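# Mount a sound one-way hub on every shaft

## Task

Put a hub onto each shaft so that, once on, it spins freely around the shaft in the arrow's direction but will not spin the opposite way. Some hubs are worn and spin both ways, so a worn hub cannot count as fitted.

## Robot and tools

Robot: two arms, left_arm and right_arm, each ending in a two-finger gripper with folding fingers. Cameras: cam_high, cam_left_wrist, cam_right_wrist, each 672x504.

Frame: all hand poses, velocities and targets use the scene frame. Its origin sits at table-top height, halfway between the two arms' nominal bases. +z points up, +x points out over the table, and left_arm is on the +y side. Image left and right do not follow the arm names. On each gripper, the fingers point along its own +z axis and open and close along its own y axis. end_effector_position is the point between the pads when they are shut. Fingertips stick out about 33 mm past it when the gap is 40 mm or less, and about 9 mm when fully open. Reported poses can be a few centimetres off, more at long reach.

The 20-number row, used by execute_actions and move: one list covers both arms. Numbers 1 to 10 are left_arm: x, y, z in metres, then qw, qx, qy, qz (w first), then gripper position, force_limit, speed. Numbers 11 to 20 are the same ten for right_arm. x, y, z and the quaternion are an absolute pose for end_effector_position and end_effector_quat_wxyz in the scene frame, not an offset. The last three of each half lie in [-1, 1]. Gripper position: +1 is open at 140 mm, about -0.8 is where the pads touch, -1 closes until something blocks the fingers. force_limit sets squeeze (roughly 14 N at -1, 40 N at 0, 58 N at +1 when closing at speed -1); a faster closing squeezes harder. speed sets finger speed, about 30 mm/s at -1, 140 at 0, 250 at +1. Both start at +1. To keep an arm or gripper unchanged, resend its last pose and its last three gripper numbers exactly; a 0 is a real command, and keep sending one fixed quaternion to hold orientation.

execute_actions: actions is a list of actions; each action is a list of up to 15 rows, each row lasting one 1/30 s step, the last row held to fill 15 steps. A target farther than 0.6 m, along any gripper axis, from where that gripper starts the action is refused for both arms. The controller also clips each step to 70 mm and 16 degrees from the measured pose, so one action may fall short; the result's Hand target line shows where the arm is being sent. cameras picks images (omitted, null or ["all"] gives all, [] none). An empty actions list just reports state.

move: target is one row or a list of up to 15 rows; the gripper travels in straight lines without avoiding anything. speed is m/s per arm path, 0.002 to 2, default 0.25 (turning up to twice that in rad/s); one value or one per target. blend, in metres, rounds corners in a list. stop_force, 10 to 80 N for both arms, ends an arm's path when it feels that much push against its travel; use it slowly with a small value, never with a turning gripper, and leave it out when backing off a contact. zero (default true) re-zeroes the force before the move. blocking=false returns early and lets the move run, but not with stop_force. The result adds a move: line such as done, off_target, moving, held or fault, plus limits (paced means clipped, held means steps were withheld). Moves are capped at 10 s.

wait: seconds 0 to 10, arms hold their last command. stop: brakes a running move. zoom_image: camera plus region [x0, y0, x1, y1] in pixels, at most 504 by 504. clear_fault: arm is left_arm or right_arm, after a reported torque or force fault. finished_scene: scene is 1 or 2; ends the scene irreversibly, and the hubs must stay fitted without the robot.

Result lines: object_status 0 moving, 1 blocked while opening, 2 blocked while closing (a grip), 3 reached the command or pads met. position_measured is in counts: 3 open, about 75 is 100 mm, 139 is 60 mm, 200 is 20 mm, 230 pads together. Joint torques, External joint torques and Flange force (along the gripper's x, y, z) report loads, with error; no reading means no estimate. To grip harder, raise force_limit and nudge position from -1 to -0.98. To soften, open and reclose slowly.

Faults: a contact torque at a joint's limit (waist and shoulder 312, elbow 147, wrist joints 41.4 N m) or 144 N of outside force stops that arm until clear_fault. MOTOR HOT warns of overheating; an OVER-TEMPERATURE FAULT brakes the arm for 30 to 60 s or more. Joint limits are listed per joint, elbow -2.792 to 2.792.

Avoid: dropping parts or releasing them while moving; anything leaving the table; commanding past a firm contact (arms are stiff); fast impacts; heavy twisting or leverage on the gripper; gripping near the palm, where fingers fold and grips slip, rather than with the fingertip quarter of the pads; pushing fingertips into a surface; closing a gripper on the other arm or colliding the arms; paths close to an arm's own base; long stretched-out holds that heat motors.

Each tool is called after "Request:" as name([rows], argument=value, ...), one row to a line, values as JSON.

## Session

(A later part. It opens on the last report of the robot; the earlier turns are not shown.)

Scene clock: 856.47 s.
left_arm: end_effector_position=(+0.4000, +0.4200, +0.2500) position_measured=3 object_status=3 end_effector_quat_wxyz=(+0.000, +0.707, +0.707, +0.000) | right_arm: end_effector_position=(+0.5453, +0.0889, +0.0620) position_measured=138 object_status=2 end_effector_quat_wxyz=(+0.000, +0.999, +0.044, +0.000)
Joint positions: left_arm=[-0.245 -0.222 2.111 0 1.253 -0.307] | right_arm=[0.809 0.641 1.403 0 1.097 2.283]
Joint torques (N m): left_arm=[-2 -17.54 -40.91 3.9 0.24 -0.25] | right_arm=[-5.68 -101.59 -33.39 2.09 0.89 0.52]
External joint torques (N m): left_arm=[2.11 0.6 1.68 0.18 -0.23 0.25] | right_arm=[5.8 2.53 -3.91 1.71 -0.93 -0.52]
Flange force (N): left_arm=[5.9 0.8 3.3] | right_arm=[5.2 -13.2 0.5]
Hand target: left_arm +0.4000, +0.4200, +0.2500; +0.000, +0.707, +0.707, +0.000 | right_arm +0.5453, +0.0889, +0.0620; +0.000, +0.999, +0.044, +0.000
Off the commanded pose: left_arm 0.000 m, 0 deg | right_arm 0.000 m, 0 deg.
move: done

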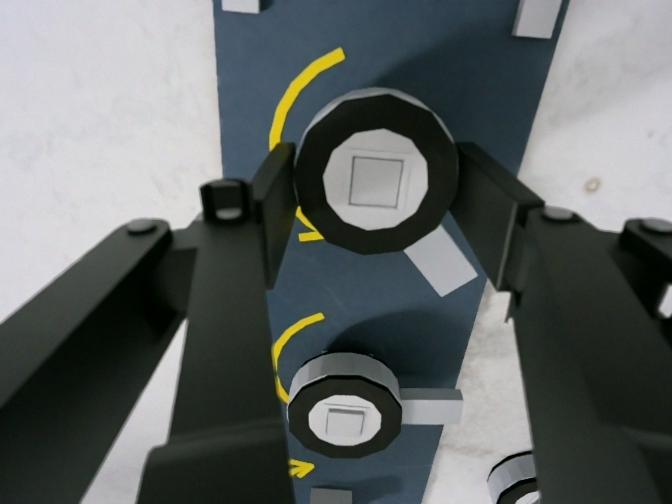

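Beautiful. Seat it, then test by turning +12° and back to −8°.

Request:
move(target=[0.40,0.42,0.25,0,0.7071,0.7071,0,1,1,1,0.5453,0.0889,0.0575,0,0.99905,0.04362,0,-1,-0.5,-1], speed=0.01, stop_force=10, cameras=["cam_right_wrist"])

Request:
move(target=[0.40,0.42,0.25,0,0.7071,0.7071,0,1,1,1,0.5453,0.0889,0.0585,0,0.98902,0.14781,0,-1,-0.5,-1], speed=0.1, cameras=["cam_right_wrist"])

Request:
zoom_image(camera="cam_right_wrist", region=[275, 80, 475, 280])

Request:
move(target=[0.40,0.42,0.25,0,0.7071,0.7071,0,1,1,1,0.5453,0.0889,0.0585,0,0.99966,-0.02618,0,-1,-0.5,-1], speed=0.1, cameras=["cam_right_wrist"])

Request:
zoom_image(camera="cam_right_wrist", region=[275, 80, 475, 280])

Scene clock: 869.30 s.
left_arm: end_effector_position=(+0.4000, +0.4200, +0.2500) position_measured=3 object_status=3 end_effector_quat_wxyz=(+0.000, +0.707, +0.707, +0.000) | right_arm: end_effector_position=(+0.5453, +0.0889, +0.0592) position_measured=138 object_status=2 end_effector_quat_wxyz=(+0.000, +0.999, +0.044, +0.000)
Joint positions: left_arm=[-0.245 -0.222 2.111 0 1.253 -0.307] | right_arm=[0.809 0.643 1.405 0 1.093 2.283]
Joint torques (N m): left_arm=[-1.74 -17.5 -41.01 3.93 0.36 -0.25] | right_arm=[-4.82 -90.1 -28.52 2.53 -0.56 0.48]
External joint torques (N m): left_arm=[1.78 1.01 1.92 0.13 -0.35 0.25] | right_arm=[4.97 -8.94 -8.65 1.26 0.52 -0.48]
Flange force (N): left_arm=[5.0 1.0 4.1] | right_arm=[3.6 -10.4 -13.5]
Hand target: left_arm +0.4000, +0.4200, +0.2500; +0.000, +0.707, +0.707, +0.000 | right_arm +0.5453, +0.0889, +0.0592; +0.000, +0.999, +0.044, +0.000
Off the commanded pose: left_arm 0.000 m, 0 deg | right_arm 0.002 m, 0 deg.
move: contact (right_arm)

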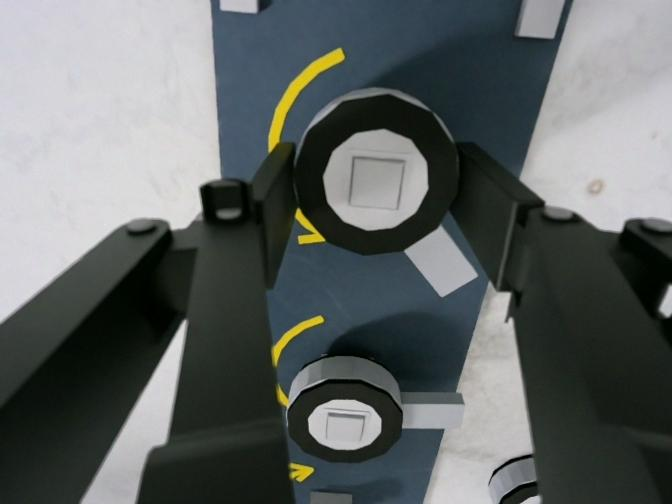

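Scene clock: 870.77 s.
left_arm: end_effector_position=(+0.4000, +0.4200, +0.2500) position_measured=3 object_status=3 end_effector_quat_wxyz=(+0.000, +0.707, +0.707, +0.000) | right_arm: end_effector_position=(+0.5453, +0.0889, +0.0585) position_measured=138 object_status=2 end_effector_quat_wxyz=(+0.000, +0.989, +0.148, +0.000)
Joint positions: left_arm=[-0.245 -0.222 2.111 0 1.253 -0.307] | right_arm=[0.809 0.644 1.405 0 1.092 2.074]
Joint torques (N m): left_arm=[-1.76 -17.01 -41.19 3.98 0.31 -0.34] | right_arm=[3.82 -88.8 -30.39 5.58 -2.23 0.52]
External joint torques (N m): left_arm=[1.92 -0.02 2 0.1 -0.3 0.34] | right_arm=[-3.42 -10.39 -6.83 -1.77 2.18 -0.52]
Flange force (N): left_arm=[6.0 -0.8 3.5] | right_arm=[6.2 1.6 -15.8]
Hand target: left_arm +0.4000, +0.4200, +0.2500; +0.000, +0.707, +0.707, +0.000 | right_arm +0.5453, +0.0889, +0.0585; +0.000, +0.989, +0.148, +0.000
Off the commanded pose: left_arm 0.000 m, 0 deg | right_arm 0.000 m, 0 deg.
move: done

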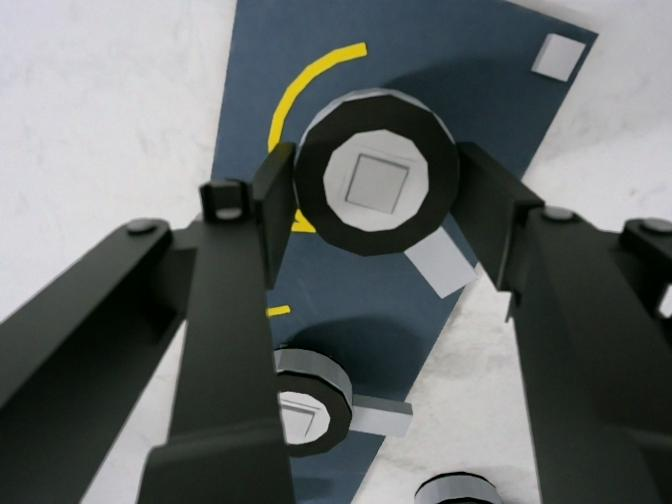

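Scaled by 2.520 from the camera's image (finer frame: 960x720).

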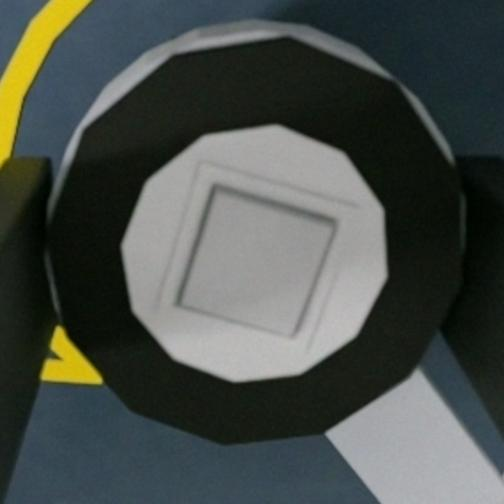

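Scene clock: 872.93 s.
left_arm: end_effector_position=(+0.4000, +0.4200, +0.2500) position_measured=3 object_status=3 end_effector_quat_wxyz=(+0.000, +0.707, +0.707, +0.000) | right_arm: end_effector_position=(+0.5454, +0.0889, +0.0585) position_measured=138 object_status=2 end_effector_quat_wxyz=(+0.000, +1.000, -0.026, +0.000)
Joint positions: left_arm=[-0.245 -0.222 2.111 0 1.253 -0.307] | right_arm=[0.809 0.644 1.405 0 1.092 2.423]
Joint torques (N m): left_arm=[-1.76 -17.28 -41.08 3.92 0.27 -0.22] | right_arm=[-10.9 -91.94 -25.19 0.29 2.58 0.89]
External joint torques (N m): left_arm=[1.93 0.05 1.82 0.16 -0.25 0.22] | right_arm=[11.46 -7.43 -12.04 3.51 -2.62 -0.89]
Flange force (N): left_arm=[5.7 -0.5 3.2] | right_arm=[1.5 -21.2 -10.2]
Hand target: left_arm +0.4000, +0.4200, +0.2500; +0.000, +0.707, +0.707, +0.000 | right_arm +0.5453, +0.0889, +0.0585; +0.000, +1.000, -0.026, +0.000
Off the commanded pose: left_arm 0.000 m, 0 deg | right_arm 0.000 m, 0 deg.
move: done

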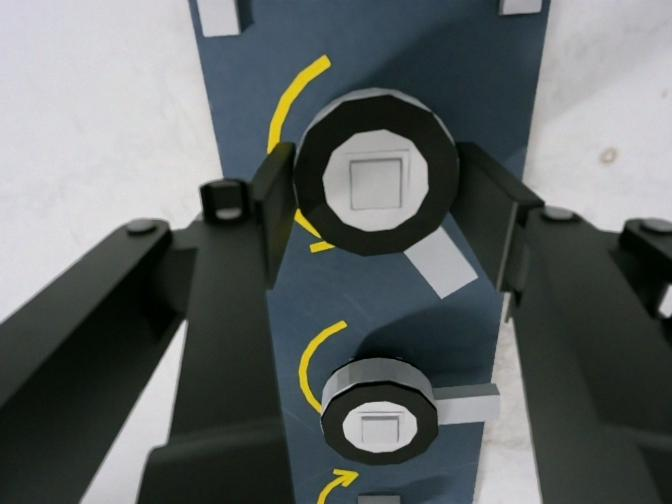

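Scaled by 2.520 from the camera's image (finer frame: 960x720).

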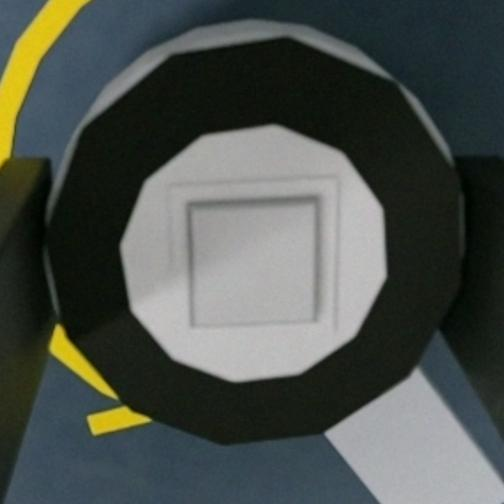

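Request:
move(target=[0.40,0.42,0.25,0,0.7071,0.7071,0,1,1,1,0.5453,0.0889,0.0585,0,0.98481,-0.17365,0,-1,-0.5,-1], speed=0.1, cameras=["cam_right_wrist"])

Request:
zoom_image(camera="cam_right_wrist", region=[275, 80, 475, 280])

Scene clock: 883.53 s.
left_arm: end_effector_position=(+0.4000, +0.4200, +0.2500) position_measured=3 object_status=3 end_effector_quat_wxyz=(+0.000, +0.707, +0.707, +0.000) | right_arm: end_effector_position=(+0.5454, +0.0889, +0.0585) position_measured=138 object_status=2 end_effector_quat_wxyz=(+0.000, +0.985, -0.174, +0.000)
Joint positions: left_arm=[-0.245 -0.222 2.111 0 1.253 -0.307] | right_arm=[0.809 0.644 1.405 0 1.092 2.719]
Joint torques (N m): left_arm=[-2.37 -17.06 -40.92 3.95 0.43 -0.19] | right_arm=[-16.13 -96.22 -18.11 -1.68 9.13 0.56]
External joint torques (N m): left_arm=[2.59 -0.42 1.63 0.13 -0.41 0.19] | right_arm=[16.65 -2.98 -19.07 5.48 -9.16 -0.56]
Flange force (N): left_arm=[7.3 -0.5 2.9] | right_arm=[-4.1 -39.3 -2.3]
Hand target: left_arm +0.4000, +0.4200, +0.2500; +0.000, +0.707, +0.707, +0.000 | right_arm +0.5453, +0.0889, +0.0585; +0.000, +0.985, -0.174, +0.000
Off the commanded pose: left_arm 0.000 m, 0 deg | right_arm 0.000 m, 0 deg.
move: done

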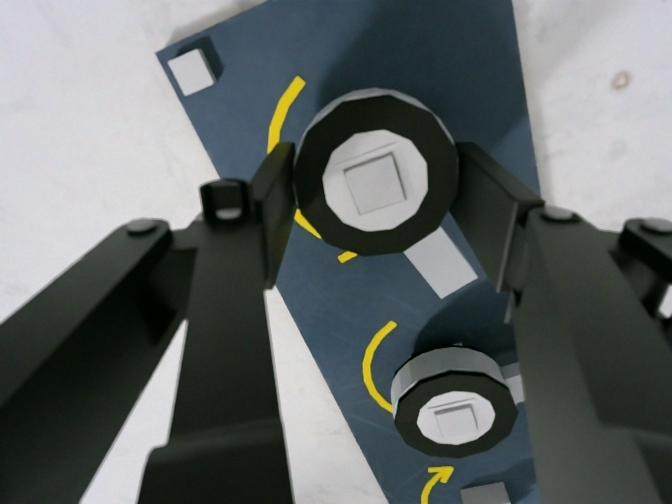

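Scaled by 2.520 from the camera's image (finer frame: 960x720).

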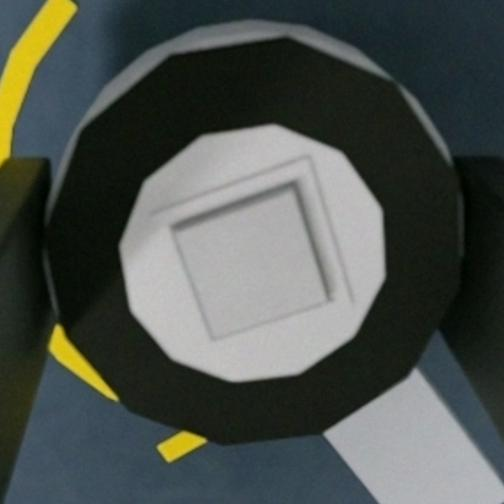

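Request:
move([
  [0.40,0.42,0.25,0,0.7071,0.7071,0,1,1,1,0.5453,0.0889,0.0585,0,0.99905,0.04362,0,-1,-0.5,-1],
  [0.40,0.42,0.25,0,0.7071,0.7071,0,1,1,1,0.5453,0.0889,0.125,0,0.99905,0.04362,0,-1,-0.5,-1],
  [0.40,0.42,0.25,0,0.7071,0.7071,0,1,1,1,0.52,-0.056,0.10,0,0.9239,0.3827,0,-1,-0.5,-1],
], speed=[0.1,0.06,0.15], cameras=["cam_right_wrist"])

Request:
move(target=[0.40,0.42,0.25,0,0.7071,0.7071,0,1,1,1,0.52,-0.056,0.036,0,0.9239,0.3827,0,-1,-0.5,-1], speed=0.03, stop_force=10, cameras=["cam_right_wrist"])

Scene clock: 901.57 s.
left_arm: end_effector_position=(+0.4000, +0.4200, +0.2500) position_measured=3 object_status=3 end_effector_quat_wxyz=(+0.000, +0.707, +0.707, +0.000) | right_arm: end_effector_position=(+0.5200, -0.0560, +0.1000) position_measured=138 object_status=2 end_effector_quat_wxyz=(+0.000, +0.924, +0.383, +0.000)
Joint positions: left_arm=[-0.245 -0.222 2.111 0 1.253 -0.307] | right_arm=[0.698 0.44 1.657 0 1.044 1.474]
Joint torques (N m): left_arm=[-1.56 -16.87 -41.2 3.94 0.29 -0.27] | right_arm=[-2.58 -84.66 -35.58 3.18 -0.42 0.63]
External joint torques (N m): left_arm=[1.74 -0.3 2.01 0.13 -0.28 0.27] | right_arm=[2.92 4.42 -0.62 0.54 0.37 -0.63]
Flange force (N): left_arm=[5.5 -1.5 3.3] | right_arm=[8.1 -2.7 2.5]
Hand target: left_arm +0.4000, +0.4200, +0.2500; +0.000, +0.707, +0.707, +0.000 | right_arm +0.5200, -0.0560, +0.1000; +0.000, +0.924, +0.383, +0.000
Off the commanded pose: left_arm 0.000 m, 0 deg | right_arm 0.000 m, 0 deg.
move: done

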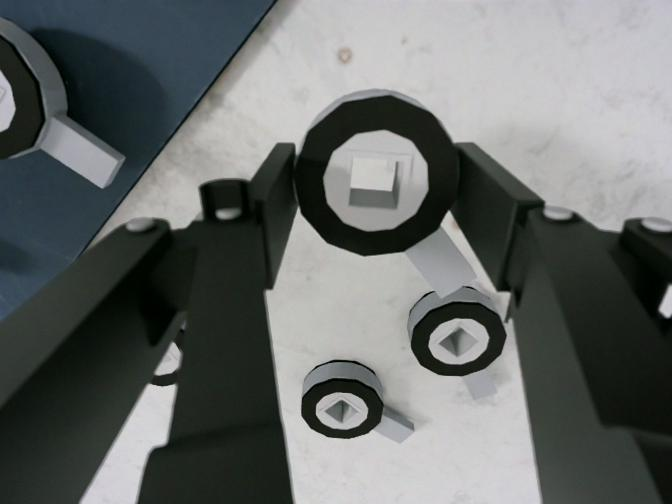

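Scene clock: 904.47 s.
left_arm: end_effector_position=(+0.4000, +0.4200, +0.2500) position_measured=3 object_status=3 end_effector_quat_wxyz=(+0.000, +0.707, +0.707, +0.000) | right_arm: end_effector_position=(+0.5200, -0.0560, +0.0361) position_measured=138 object_status=2 end_effector_quat_wxyz=(+0.000, +0.924, +0.383, +0.000)
Joint positions: left_arm=[-0.245 -0.222 2.111 0 1.253 -0.307] | right_arm=[0.698 0.497 1.703 0 0.942 1.474]
Joint torques (N m): left_arm=[-1.46 -17.33 -41.02 3.91 0.39 -0.25] | right_arm=[-3.16 -78.16 -28.73 2.94 -1.32 0.45]
External joint torques (N m): left_arm=[1.66 -0.13 1.67 0.18 -0.37 0.25] | right_arm=[3.7 -5.01 -5.16 0.55 1.27 -0.45]
Flange force (N): left_arm=[5.1 -0.8 3.1] | right_arm=[6.1 -4.0 -10.1]
Hand target: left_arm +0.4000, +0.4200, +0.2500; +0.000, +0.707, +0.707, +0.000 | right_arm +0.5200, -0.0560, +0.0361; +0.000, +0.924, +0.383, +0.000
Off the commanded pose: left_arm 0.000 m, 0 deg | right_arm 0.000 m, 0 deg.
move: contact (right_arm)

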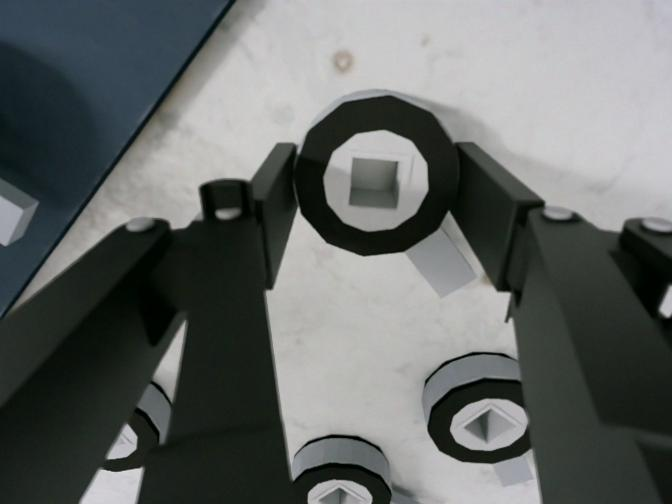

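Request:
move([
  [0.40,0.42,0.25,0,0.7071,0.7071,0,1,1,1,0.52,-0.056,0.0361,0,0.9239,0.3827,0,0.36,-1,-1],
  [0.40,0.42,0.25,0,0.7071,0.7071,0,1,1,1,0.52,-0.056,0.13,0,0.9239,0.3827,0,0.36,-1,-1],
  [0.40,0.42,0.25,0,0.7071,0.7071,0,1,1,1,0.477,-0.19,0.11,0,0.9239,0.3827,0,0.36,-1,-1],
], speed=[0.05,0.1,0.15])

Request:
zoom_image(camera="cam_right_wrist", region=[275, 50, 475, 250])

Request:
move(target=[0.40,0.42,0.25,0,0.7071,0.7071,0,1,1,1,0.385,-0.183,0.11,0,0.9239,0.3827,0,0.36,-1,-1], speed=0.15, cameras=["cam_right_wrist"])

Request:
zoom_image(camera="cam_right_wrist", region=[275, 50, 475, 250])

Scene clock: 925.60 s.
left_arm: end_effector_position=(+0.4000, +0.4200, +0.2500) position_measured=3 object_status=3 end_effector_quat_wxyz=(+0.000, +0.707, +0.707, +0.000) | right_arm: end_effector_position=(+0.4770, -0.1899, +0.1100) position_measured=84 object_status=3 end_effector_quat_wxyz=(+0.000, +0.924, +0.383, +0.000)
Joint positions: left_arm=[-0.245 -0.222 2.111 0 1.253 -0.307] | right_arm=[0.578 0.267 1.888 0 0.987 1.354]
Joint torques (N m): left_arm=[-0.72 -18.17 -41 3.89 0.28 -0.22] | right_arm=[-3.08 -64.75 -32.2 2.98 -0.48 0.5]
External joint torques (N m): left_arm=[0.82 1.11 1.73 0.19 -0.27 0.22] | right_arm=[3.31 2.56 -2.83 0.63 0.43 -0.5]
Flange force (N): left_arm=[2.6 0.6 3.7] | right_arm=[10.1 -2.9 -0.9]
Hand target: left_arm +0.4000, +0.4200, +0.2500; +0.000, +0.707, +0.707, +0.000 | right_arm +0.4770, -0.1900, +0.1100; +0.000, +0.924, +0.383, +0.000
Off the commanded pose: left_arm 0.000 m, 0 deg | right_arm 0.000 m, 0 deg.
move: done

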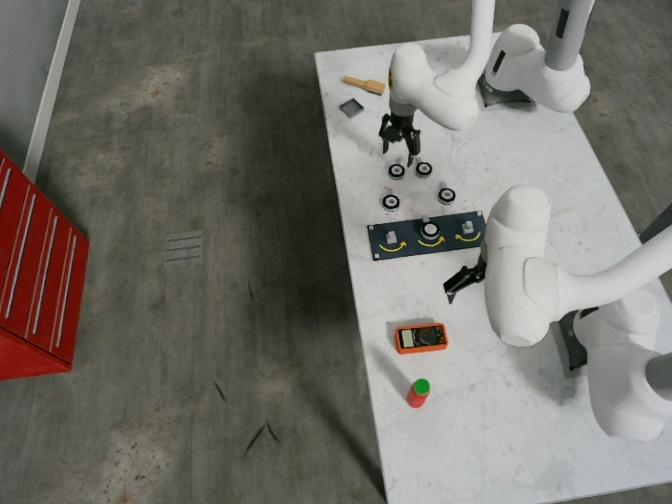

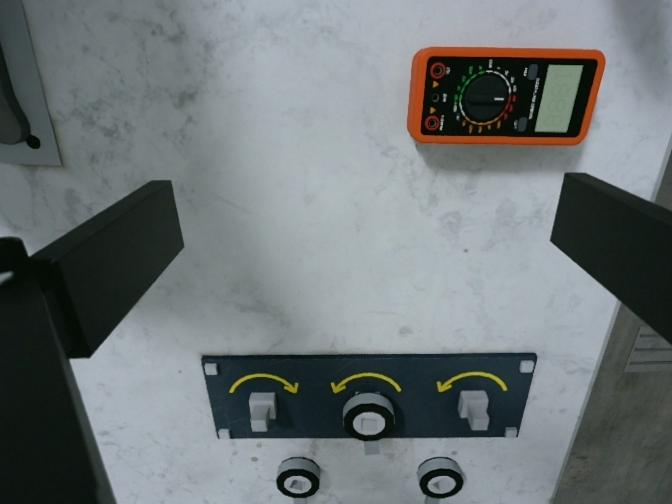

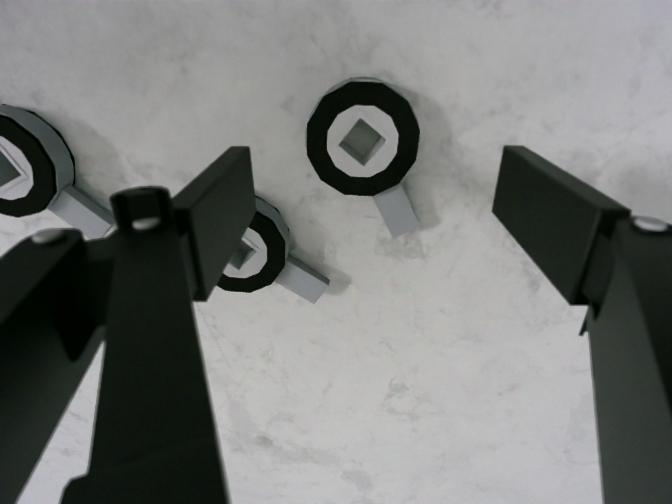

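Scaled by 2.520 from the camera's image (finer frame: 960x720).

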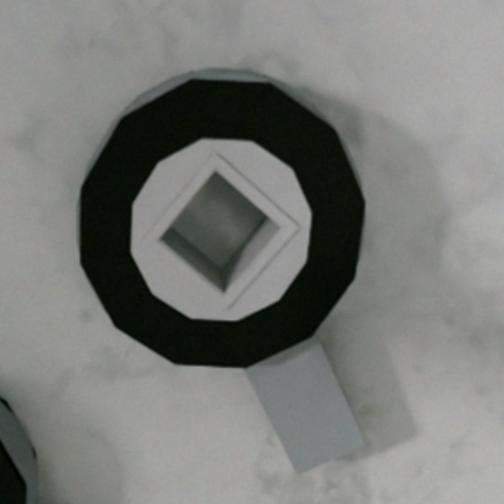

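Scene clock: 926.67 s.
left_arm: end_effector_position=(+0.4000, +0.4200, +0.2500) position_measured=3 object_status=3 end_effector_quat_wxyz=(+0.000, +0.707, +0.707, +0.000) | right_arm: end_effector_position=(+0.3851, -0.1830, +0.1100) position_measured=84 object_status=3 end_effector_quat_wxyz=(+0.000, +0.924, +0.383, +0.000)
Joint positions: left_arm=[-0.245 -0.222 2.111 0 1.253 -0.307] | right_arm=[0.676 0.169 2.013 0 0.959 1.452]
Joint torques (N m): left_arm=[-1.86 -17.19 -41.1 3.9 0.32 -0.16] | right_arm=[-2.03 -56.09 -31.37 2.99 -0.48 0.21]
External joint torques (N m): left_arm=[2.04 -0.14 1.81 0.18 -0.31 0.16] | right_arm=[2.23 4.36 -2.94 0.55 0.43 -0.21]
Flange force (N): left_arm=[5.9 -0.8 3.2] | right_arm=[12.2 -2.9 0.9]
Hand target: left_arm +0.4000, +0.4200, +0.2500; +0.000, +0.707, +0.707, +0.000 | right_arm +0.3850, -0.1830, +0.1100; +0.000, +0.924, +0.383, +0.000
Off the commanded pose: left_arm 0.000 m, 0 deg | right_arm 0.000 m, 0 deg.
move: done

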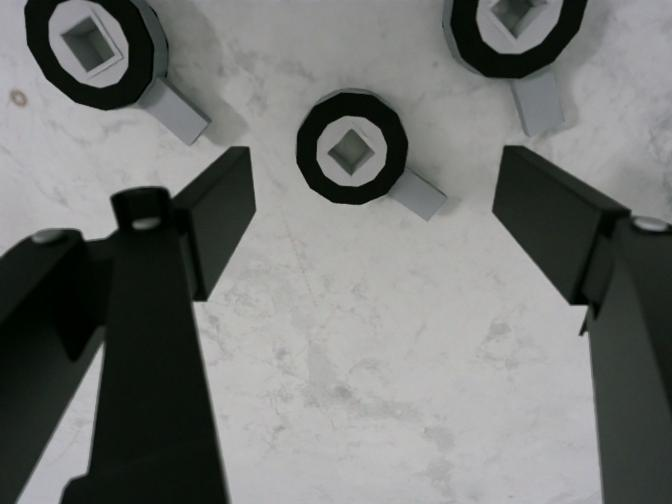

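Scaled by 2.520 from the camera's image (finer frame: 960x720).

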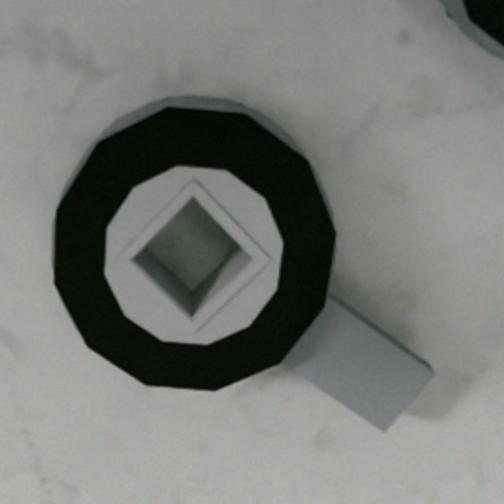

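Request:
move([
  [0.40,0.42,0.25,0,0.7071,0.7071,0,1,1,1,0.3758,-0.185,0.06,0,0.9239,0.3827,0,0.36,-1,-1],
], speed=0.1, cameras=["cam_right_wrist"])

Scene clock: 943.27 s.
left_arm: end_effector_position=(+0.4000, +0.4200, +0.2500) position_measured=3 object_status=3 end_effector_quat_wxyz=(+0.000, +0.707, +0.707, +0.000) | right_arm: end_effector_position=(+0.3758, -0.1850, +0.0600) position_measured=84 object_status=3 end_effector_quat_wxyz=(+0.000, +0.924, +0.383, +0.000)
Joint positions: left_arm=[-0.245 -0.222 2.111 0 1.253 -0.307] | right_arm=[0.684 0.213 2.071 0 0.857 1.46]
Joint torques (N m): left_arm=[-1.33 -17.59 -41.27 3.94 0.35 -0.23] | right_arm=[-2.78 -55.9 -29.16 2.69 -0.21 0.53]
External joint torques (N m): left_arm=[1.49 0.43 2.09 0.13 -0.34 0.23] | right_arm=[2.98 2.2 -2.61 0.57 0.15 -0.53]
Flange force (N): left_arm=[4.6 -0.5 4.0] | right_arm=[8.4 -4.0 0.3]
Hand target: left_arm +0.4000, +0.4200, +0.2500; +0.000, +0.707, +0.707, +0.000 | right_arm +0.3758, -0.1850, +0.0600; +0.000, +0.924, +0.383, +0.000
Off the commanded pose: left_arm 0.000 m, 0 deg | right_arm 0.000 m, 0 deg.
move: done

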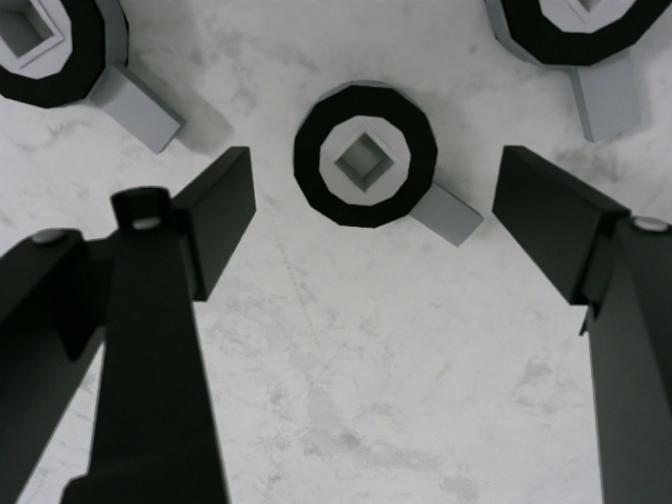

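Request:
move([
  [0.40,0.42,0.25,0,0.7071,0.7071,0,1,1,1,0.3765,-0.1843,0.06,0,0.866,0.5,0,0.36,-1,-1],
  [0.40,0.42,0.25,0,0.7071,0.7071,0,1,1,1,0.3765,-0.1843,0.0365,0,0.866,0.5,0,0.36,-1,-1],
], speed=[0.15,0.03], stop_force=10, cameras=["cam_right_wrist"])

Scene clock: 956.57 s.
left_arm: end_effector_position=(+0.4000, +0.4200, +0.2500) position_measured=3 object_status=3 end_effector_quat_wxyz=(+0.000, +0.707, +0.707, +0.000) | right_arm: end_effector_position=(+0.3765, -0.1843, +0.0365) position_measured=84 object_status=3 end_effector_quat_wxyz=(+0.000, +0.866, +0.500, +0.000)
Joint positions: left_arm=[-0.245 -0.222 2.111 0 1.253 -0.307] | right_arm=[0.684 0.244 2.087 0 0.811 1.198]
Joint torques (N m): left_arm=[-1.15 -17.1 -40.97 3.96 0.29 -0.25] | right_arm=[-2.74 -57.56 -27.58 2.54 -0.46 0.5]
External joint torques (N m): left_arm=[1.25 0.34 1.85 0.11 -0.27 0.25] | right_arm=[3.02 2.17 -2.81 0.59 0.41 -0.5]
Flange force (N): left_arm=[4.0 -0.5 3.4] | right_arm=[9.6 -1.7 -0.1]
Hand target: left_arm +0.4000, +0.4200, +0.2500; +0.000, +0.707, +0.707, +0.000 | right_arm +0.3765, -0.1843, +0.0365; +0.000, +0.866, +0.500, +0.000
Off the commanded pose: left_arm 0.000 m, 0 deg | right_arm 0.000 m, 0 deg.
move: done

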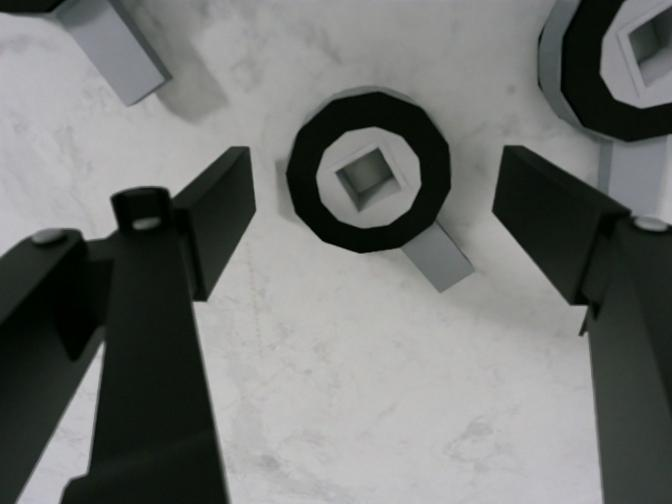

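Request:
execute_actions([
  [[0.40,0.42,0.25,0,0.7071,0.7071,0,1,1,1,0.3765,-0.1843,0.0365,0,0.866,0.5,0,-1,-0.5,-1]],
  [[0.40,0.42,0.25,0,0.7071,0.7071,0,1,1,1,0.3765,-0.1843,0.0365,0,0.866,0.5,0,-1,-0.5,-1]],
  [[0.40,0.42,0.25,0,0.7071,0.7071,0,1,1,1,0.3765,-0.1843,0.0365,0,0.866,0.5,0,-1,-0.5,-1]],
  [[0.40,0.42,0.25,0,0.7071,0.7071,0,1,1,1,0.3765,-0.1843,0.0365,0,0.866,0.5,0,-1,-0.5,-1]],
], cameras=["cam_right_wrist"])

Request:
zoom_image(camera="cam_right_wrist", region=[275, 80, 475, 280])

Scene clock: 970.73 s.
left_arm: end_effector_position=(+0.4000, +0.4200, +0.2500) position_measured=3 object_status=3 end_effector_quat_wxyz=(+0.000, +0.707, +0.707, +0.000) | right_arm: end_effector_position=(+0.3765, -0.1843, +0.0365) position_measured=138 object_status=2 end_effector_quat_wxyz=(+0.000, +0.866, +0.500, +0.000)
Joint positions: left_arm=[-0.245 -0.222 2.111 0 1.253 -0.307] | right_arm=[0.684 0.244 2.087 0 0.811 1.198]
Joint torques (N m): left_arm=[-1.76 -17.24 -40.99 3.96 0.36 -0.26] | right_arm=[-3.15 -53.63 -25.83 2.55 -0.95 0.5]
External joint torques (N m): left_arm=[1.92 0.02 1.7 0.12 -0.35 0.26] | right_arm=[3.33 -1.73 -4.51 0.58 0.9 -0.5]
External joint torques at the end of the 1st action: left_arm=[2.05 -0.31 1.62 0.14 -0.34 0.27] | right_arm=[2.76 2.08 -2.54 0.65 0.38 -0.47]
External joint torques at the end of the 2nd action: left_arm=[1.65 0.16 1.77 0.12 -0.39 0.27] | right_arm=[3.63 2.06 -2.6 0.71 0.45 -0.56]
External joint torques at the end of the 3rd action: left_arm=[2.09 0.62 1.65 0.2 -0.4 0.32] | right_arm=[2.89 -2.45 -4.76 0.57 0.96 -0.5]
Flange force (N): left_arm=[5.7 -0.4 3.2] | right_arm=[8.0 -2.8 -7.3]
Flange force at the end of the 1st action (N): left_arm=[6.2 -0.7 2.8] | right_arm=[8.8 -1.5 0.1]
Flange force at the end of the 2nd action (N): left_arm=[5.1 -0.4 3.4] | right_arm=[9.4 -2.8 -0.1]
Flange force at the end of the 3rd action (N): left_arm=[6.0 1.0 3.6] | right_arm=[7.2 -2.2 -8.5]
Hand target: left_arm +0.4000, +0.4200, +0.2500; +0.000, +0.707, +0.707, +0.000 | right_arm +0.3765, -0.1843, +0.0365; +0.000, +0.866, +0.500, +0.000
Off the commanded pose: left_arm 0.000 m, 0 deg | right_arm 0.000 m, 0 deg.

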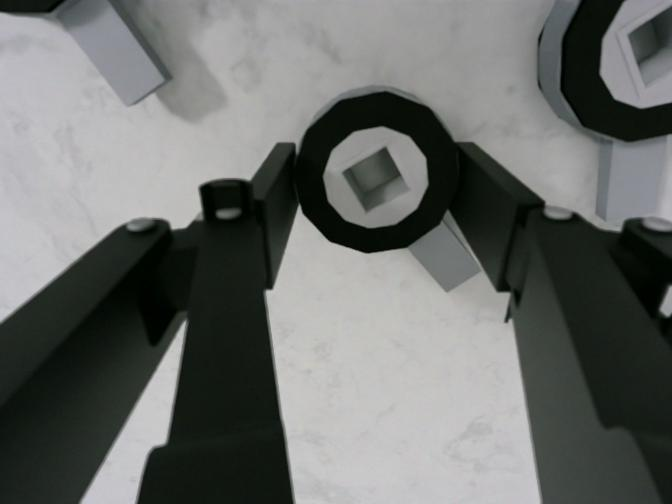

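Scaled by 2.520 from the camera's image (finer frame: 960x720).

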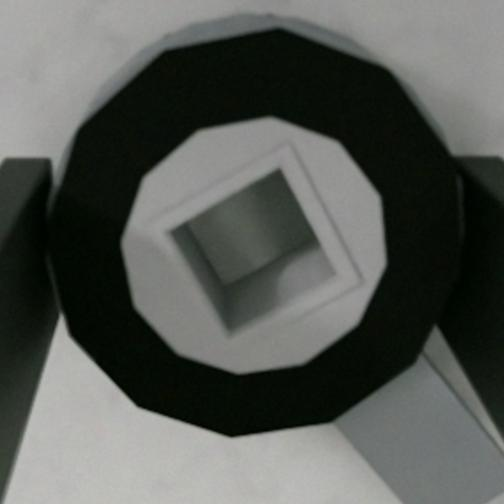

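Request:
move([
  [0.40,0.42,0.25,0,0.7071,0.7071,0,1,1,1,0.3765,-0.1843,0.13,0,0.866,0.5,0,-1,-0.5,-1],
  [0.40,0.42,0.25,0,0.7071,0.7071,0,1,1,1,0.286,0.086,0.12,0,0.8499,0.527,0,-1,-0.5,-1],
  [0.40,0.42,0.25,0,0.7071,0.7071,0,1,1,1,0.286,0.086,0.09,0,0.8499,0.527,0,-1,-0.5,-1],
], speed=[0.12,0.18,0.08])

Request:
zoom_image(camera="cam_right_wrist", region=[325, 130, 425, 230])

Scene clock: 984.83 s.
left_arm: end_effector_position=(+0.4000, +0.4200, +0.2500) position_measured=3 object_status=3 end_effector_quat_wxyz=(+0.000, +0.707, +0.707, +0.000) | right_arm: end_effector_position=(+0.2860, +0.0860, +0.0901) position_measured=138 object_status=2 end_effector_quat_wxyz=(+0.000, +0.850, +0.527, +0.000)
Joint positions: left_arm=[-0.245 -0.222 2.111 0 1.253 -0.307] | right_arm=[1.069 0.409 1.726 0 1.007 1.521]
Joint torques (N m): left_arm=[-1.61 -17.15 -41.01 4.06 0.36 -0.2] | right_arm=[-3.21 -80.68 -34.42 3 -0.72 0.53]
External joint torques (N m): left_arm=[1.71 0.26 1.86 0.01 -0.34 0.2] | right_arm=[3.48 4.13 -1.08 0.65 0.66 -0.53]
Flange force (N): left_arm=[5.0 -0.4 3.5] | right_arm=[8.7 -4.1 1.7]
Hand target: left_arm +0.4000, +0.4200, +0.2500; +0.000, +0.707, +0.707, +0.000 | right_arm +0.2860, +0.0860, +0.0900; +0.000, +0.850, +0.527, +0.000
Off the commanded pose: left_arm 0.000 m, 0 deg | right_arm 0.000 m, 0 deg.
move: done

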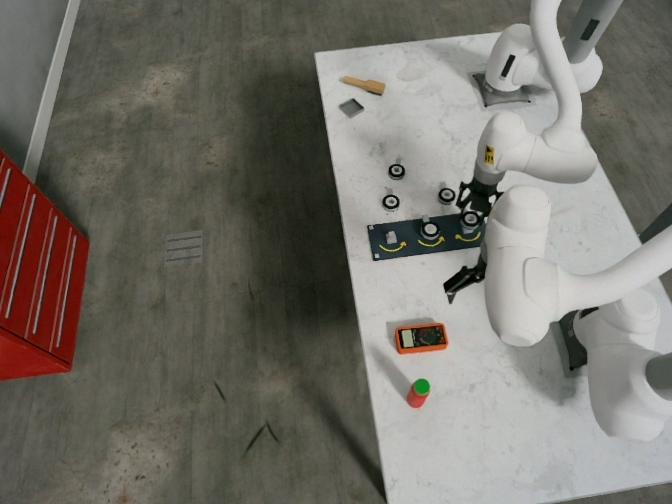

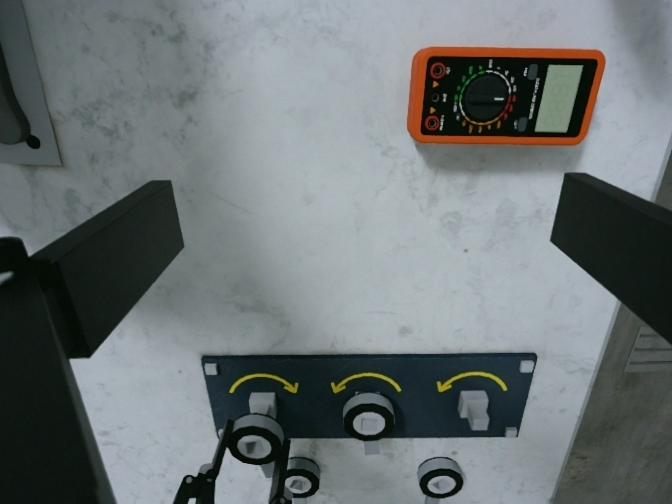

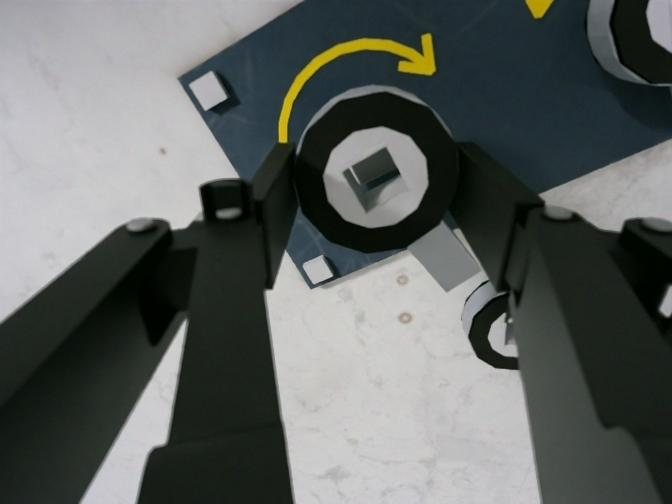

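Scaled by 5.040 from the camera's image (finer frame: 960x720).

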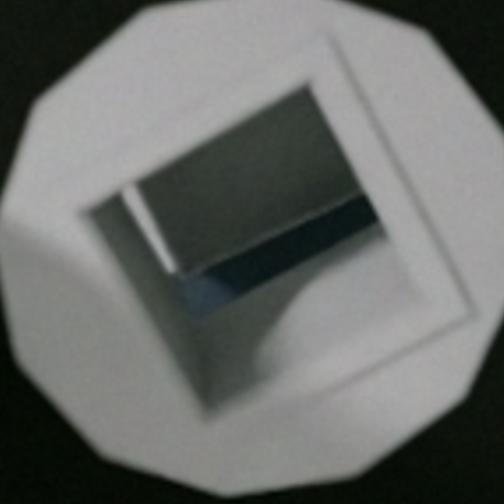

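Request:
move([
  [0.40,0.42,0.25,0,0.7071,0.7071,0,1,1,1,0.2858,0.0877,0.0885,0,0.8499,0.527,0,-1,-0.5,-1],
], speed=0.05, cameras=["cam_right_wrist"])

Request:
zoom_image(camera="cam_right_wrist", region=[325, 130, 425, 230])

Scene clock: 998.87 s.
left_arm: end_effector_position=(+0.4000, +0.4200, +0.2500) position_measured=3 object_status=3 end_effector_quat_wxyz=(+0.000, +0.707, +0.707, +0.000) | right_arm: end_effector_position=(+0.2858, +0.0877, +0.0885) position_measured=138 object_status=2 end_effector_quat_wxyz=(+0.000, +0.850, +0.527, +0.000)
Joint positions: left_arm=[-0.245 -0.222 2.111 0 1.253 -0.307] | right_arm=[1.071 0.412 1.725 0 1.005 1.522]
Joint torques (N m): left_arm=[-1.03 -17.19 -40.74 3.94 0.27 -0.27] | right_arm=[-2.87 -81.28 -34.53 3.04 -0.21 0.51]
External joint torques (N m): left_arm=[1.23 -0.18 1.46 0.14 -0.25 0.27] | right_arm=[3.42 4.52 -0.91 0.63 0.15 -0.51]
Flange force (N): left_arm=[4.1 -1.0 2.5] | right_arm=[8.5 -4.0 3.0]
Hand target: left_arm +0.4000, +0.4200, +0.2500; +0.000, +0.707, +0.707, +0.000 | right_arm +0.2858, +0.0877, +0.0885; +0.000, +0.850, +0.527, +0.000
Off the commanded pose: left_arm 0.000 m, 0 deg | right_arm 0.000 m, 0 deg.
move: done

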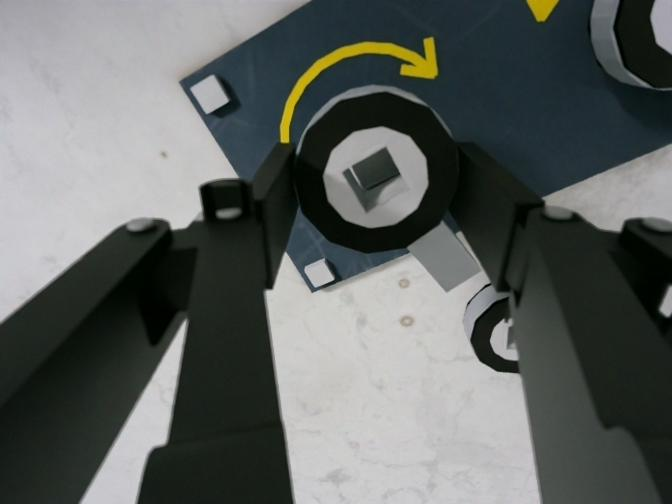

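Scaled by 5.040 from the camera's image (finer frame: 960x720).

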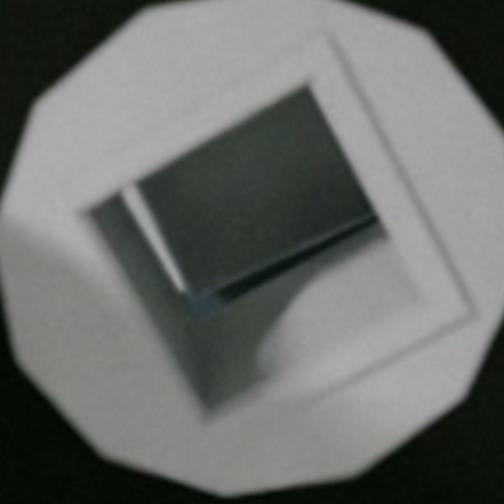

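Request:
move([
  [0.40,0.42,0.25,0,0.7071,0.7071,0,1,1,1,0.2854,0.0878,0.087,0,0.8499,0.527,0,-1,-0.5,-1],
  [0.40,0.42,0.25,0,0.7071,0.7071,0,1,1,1,0.2854,0.0878,0.062,0,0.8499,0.527,0,-1,-0.5,-1],
], speed=0.02, stop_force=10, cameras=["cam_right_wrist"])

Request:
zoom_image(camera="cam_right_wrist", region=[325, 130, 425, 230])

Scene clock: 1012.57 s.
left_arm: end_effector_position=(+0.4000, +0.4200, +0.2500) position_measured=3 object_status=3 end_effector_quat_wxyz=(+0.000, +0.707, +0.707, +0.000) | right_arm: end_effector_position=(+0.2854, +0.0879, +0.0824) position_measured=138 object_status=2 end_effector_quat_wxyz=(+0.000, +0.850, +0.527, +0.000)
Joint positions: left_arm=[-0.245 -0.222 2.111 0 1.253 -0.307] | right_arm=[1.071 0.417 1.729 0 0.995 1.523]
Joint torques (N m): left_arm=[-1.95 -17.24 -40.84 3.9 0.36 -0.22] | right_arm=[-3.42 -75.15 -30.02 2.82 -0.35 0.48]
External joint torques (N m): left_arm=[2.16 -0.19 1.55 0.18 -0.34 0.22] | right_arm=[3.53 -1.83 -5.21 0.8 0.29 -0.48]
Flange force (N): left_arm=[6.2 -0.4 2.8] | right_arm=[8.9 -4.2 -6.1]
Hand target: left_arm +0.4000, +0.4200, +0.2500; +0.000, +0.707, +0.707, +0.000 | right_arm +0.2855, +0.0879, +0.0824; +0.000, +0.850, +0.527, +0.000
Off the commanded pose: left_arm 0.000 m, 0 deg | right_arm 0.020 m, 0 deg.
move: contact (right_arm); path passed 1 of 2 targets

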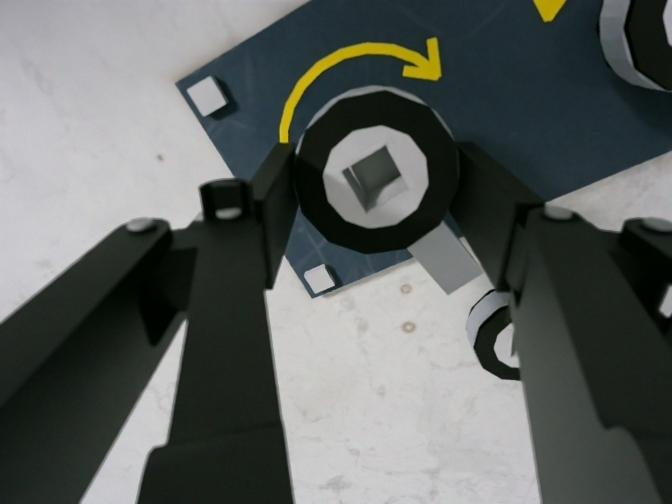

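Scaled by 5.040 from the camera's image (finer frame: 960x720).

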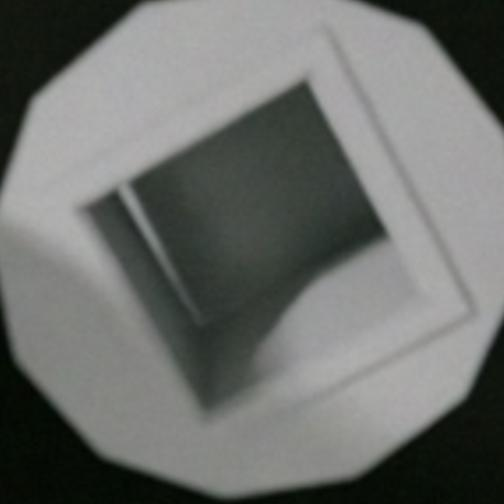

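Request:
move([
  [0.40,0.42,0.25,0,0.7071,0.7071,0,1,1,1,0.2854,0.0878,0.085,0,0.8499,0.527,0,-1,-0.5,-1],
  [0.40,0.42,0.25,0,0.7071,0.7071,0,1,1,1,0.2854,0.0873,0.085,0,0.8499,0.527,0,-1,-0.5,-1],
], speed=0.02, cameras=[])

Request:
move([
  [0.40,0.42,0.25,0,0.7071,0.7071,0,1,1,1,0.2854,0.0873,0.062,0,0.8499,0.527,0,-1,-0.5,-1],
], speed=0.02, stop_force=10, cameras=["cam_right_wrist"])

Request:
zoom_image(camera="cam_right_wrist", region=[325, 130, 425, 230])

Scene clock: 1030.30 s.
left_arm: end_effector_position=(+0.4000, +0.4200, +0.2500) position_measured=3 object_status=3 end_effector_quat_wxyz=(+0.000, +0.707, +0.707, +0.000) | right_arm: end_effector_position=(+0.2854, +0.0873, +0.0850) position_measured=138 object_status=2 end_effector_quat_wxyz=(+0.000, +0.850, +0.527, +0.000)
Joint positions: left_arm=[-0.245 -0.222 2.111 0 1.253 -0.307] | right_arm=[1.071 0.414 1.728 0 0.999 1.523]
Joint torques (N m): left_arm=[-2.17 -17.4 -40.92 3.92 0.36 -0.24] | right_arm=[-2.89 -80.83 -33.63 3.04 -0.49 0.53]
External joint torques (N m): left_arm=[2.22 0.85 1.86 0.14 -0.35 0.24] | right_arm=[3.17 4.08 -1.67 0.58 0.43 -0.53]
Flange force (N): left_arm=[6.1 1.1 3.9] | right_arm=[9.6 -3.7 1.6]
Hand target: left_arm +0.4000, +0.4200, +0.2500; +0.000, +0.707, +0.707, +0.000 | right_arm +0.2854, +0.0873, +0.0850; +0.000, +0.850, +0.527, +0.000
Off the commanded pose: left_arm 0.000 m, 0 deg | right_arm 0.000 m, 0 deg.
move: done

Scene clock: 1031.07 s.
left_arm: end_effector_position=(+0.4000, +0.4200, +0.2500) position_measured=3 object_status=3 end_effector_quat_wxyz=(+0.000, +0.707, +0.707, +0.000) | right_arm: end_effector_position=(+0.2854, +0.0873, +0.0817) position_measured=138 object_status=2 end_effector_quat_wxyz=(+0.000, +0.850, +0.527, +0.000)
Joint positions: left_arm=[-0.245 -0.222 2.111 0 1.253 -0.307] | right_arm=[1.071 0.417 1.731 0 0.993 1.522]
Joint torques (N m): left_arm=[-1.61 -17.69 -41.14 3.96 0.33 -0.29] | right_arm=[-1.77 -74.42 -31.04 3.53 -1.42 0.47]
External joint torques (N m): left_arm=[1.89 -0.07 1.79 0.13 -0.31 0.29] | right_arm=[1.91 -2.51 -4.07 0.06 1.37 -0.47]
Flange force (N): left_arm=[5.8 -0.6 3.2] | right_arm=[6.2 -2.0 -7.6]
Hand target: left_arm +0.4000, +0.4200, +0.2500; +0.000, +0.707, +0.707, +0.000 | right_arm +0.2854, +0.0873, +0.0817; +0.000, +0.850, +0.527, +0.000
Off the commanded pose: left_arm 0.000 m, 0 deg | right_arm 0.020 m, 0 deg.
move: contact (right_arm)

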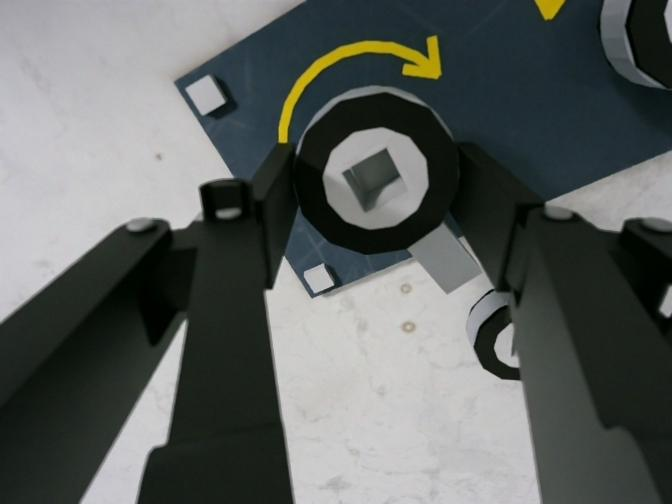

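Scaled by 5.040 from the camera's image (finer frame: 960x720).

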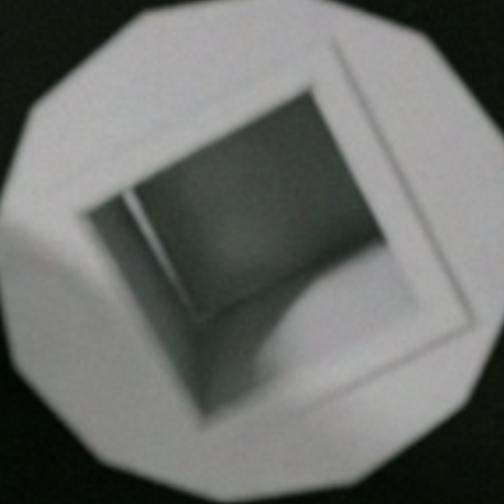

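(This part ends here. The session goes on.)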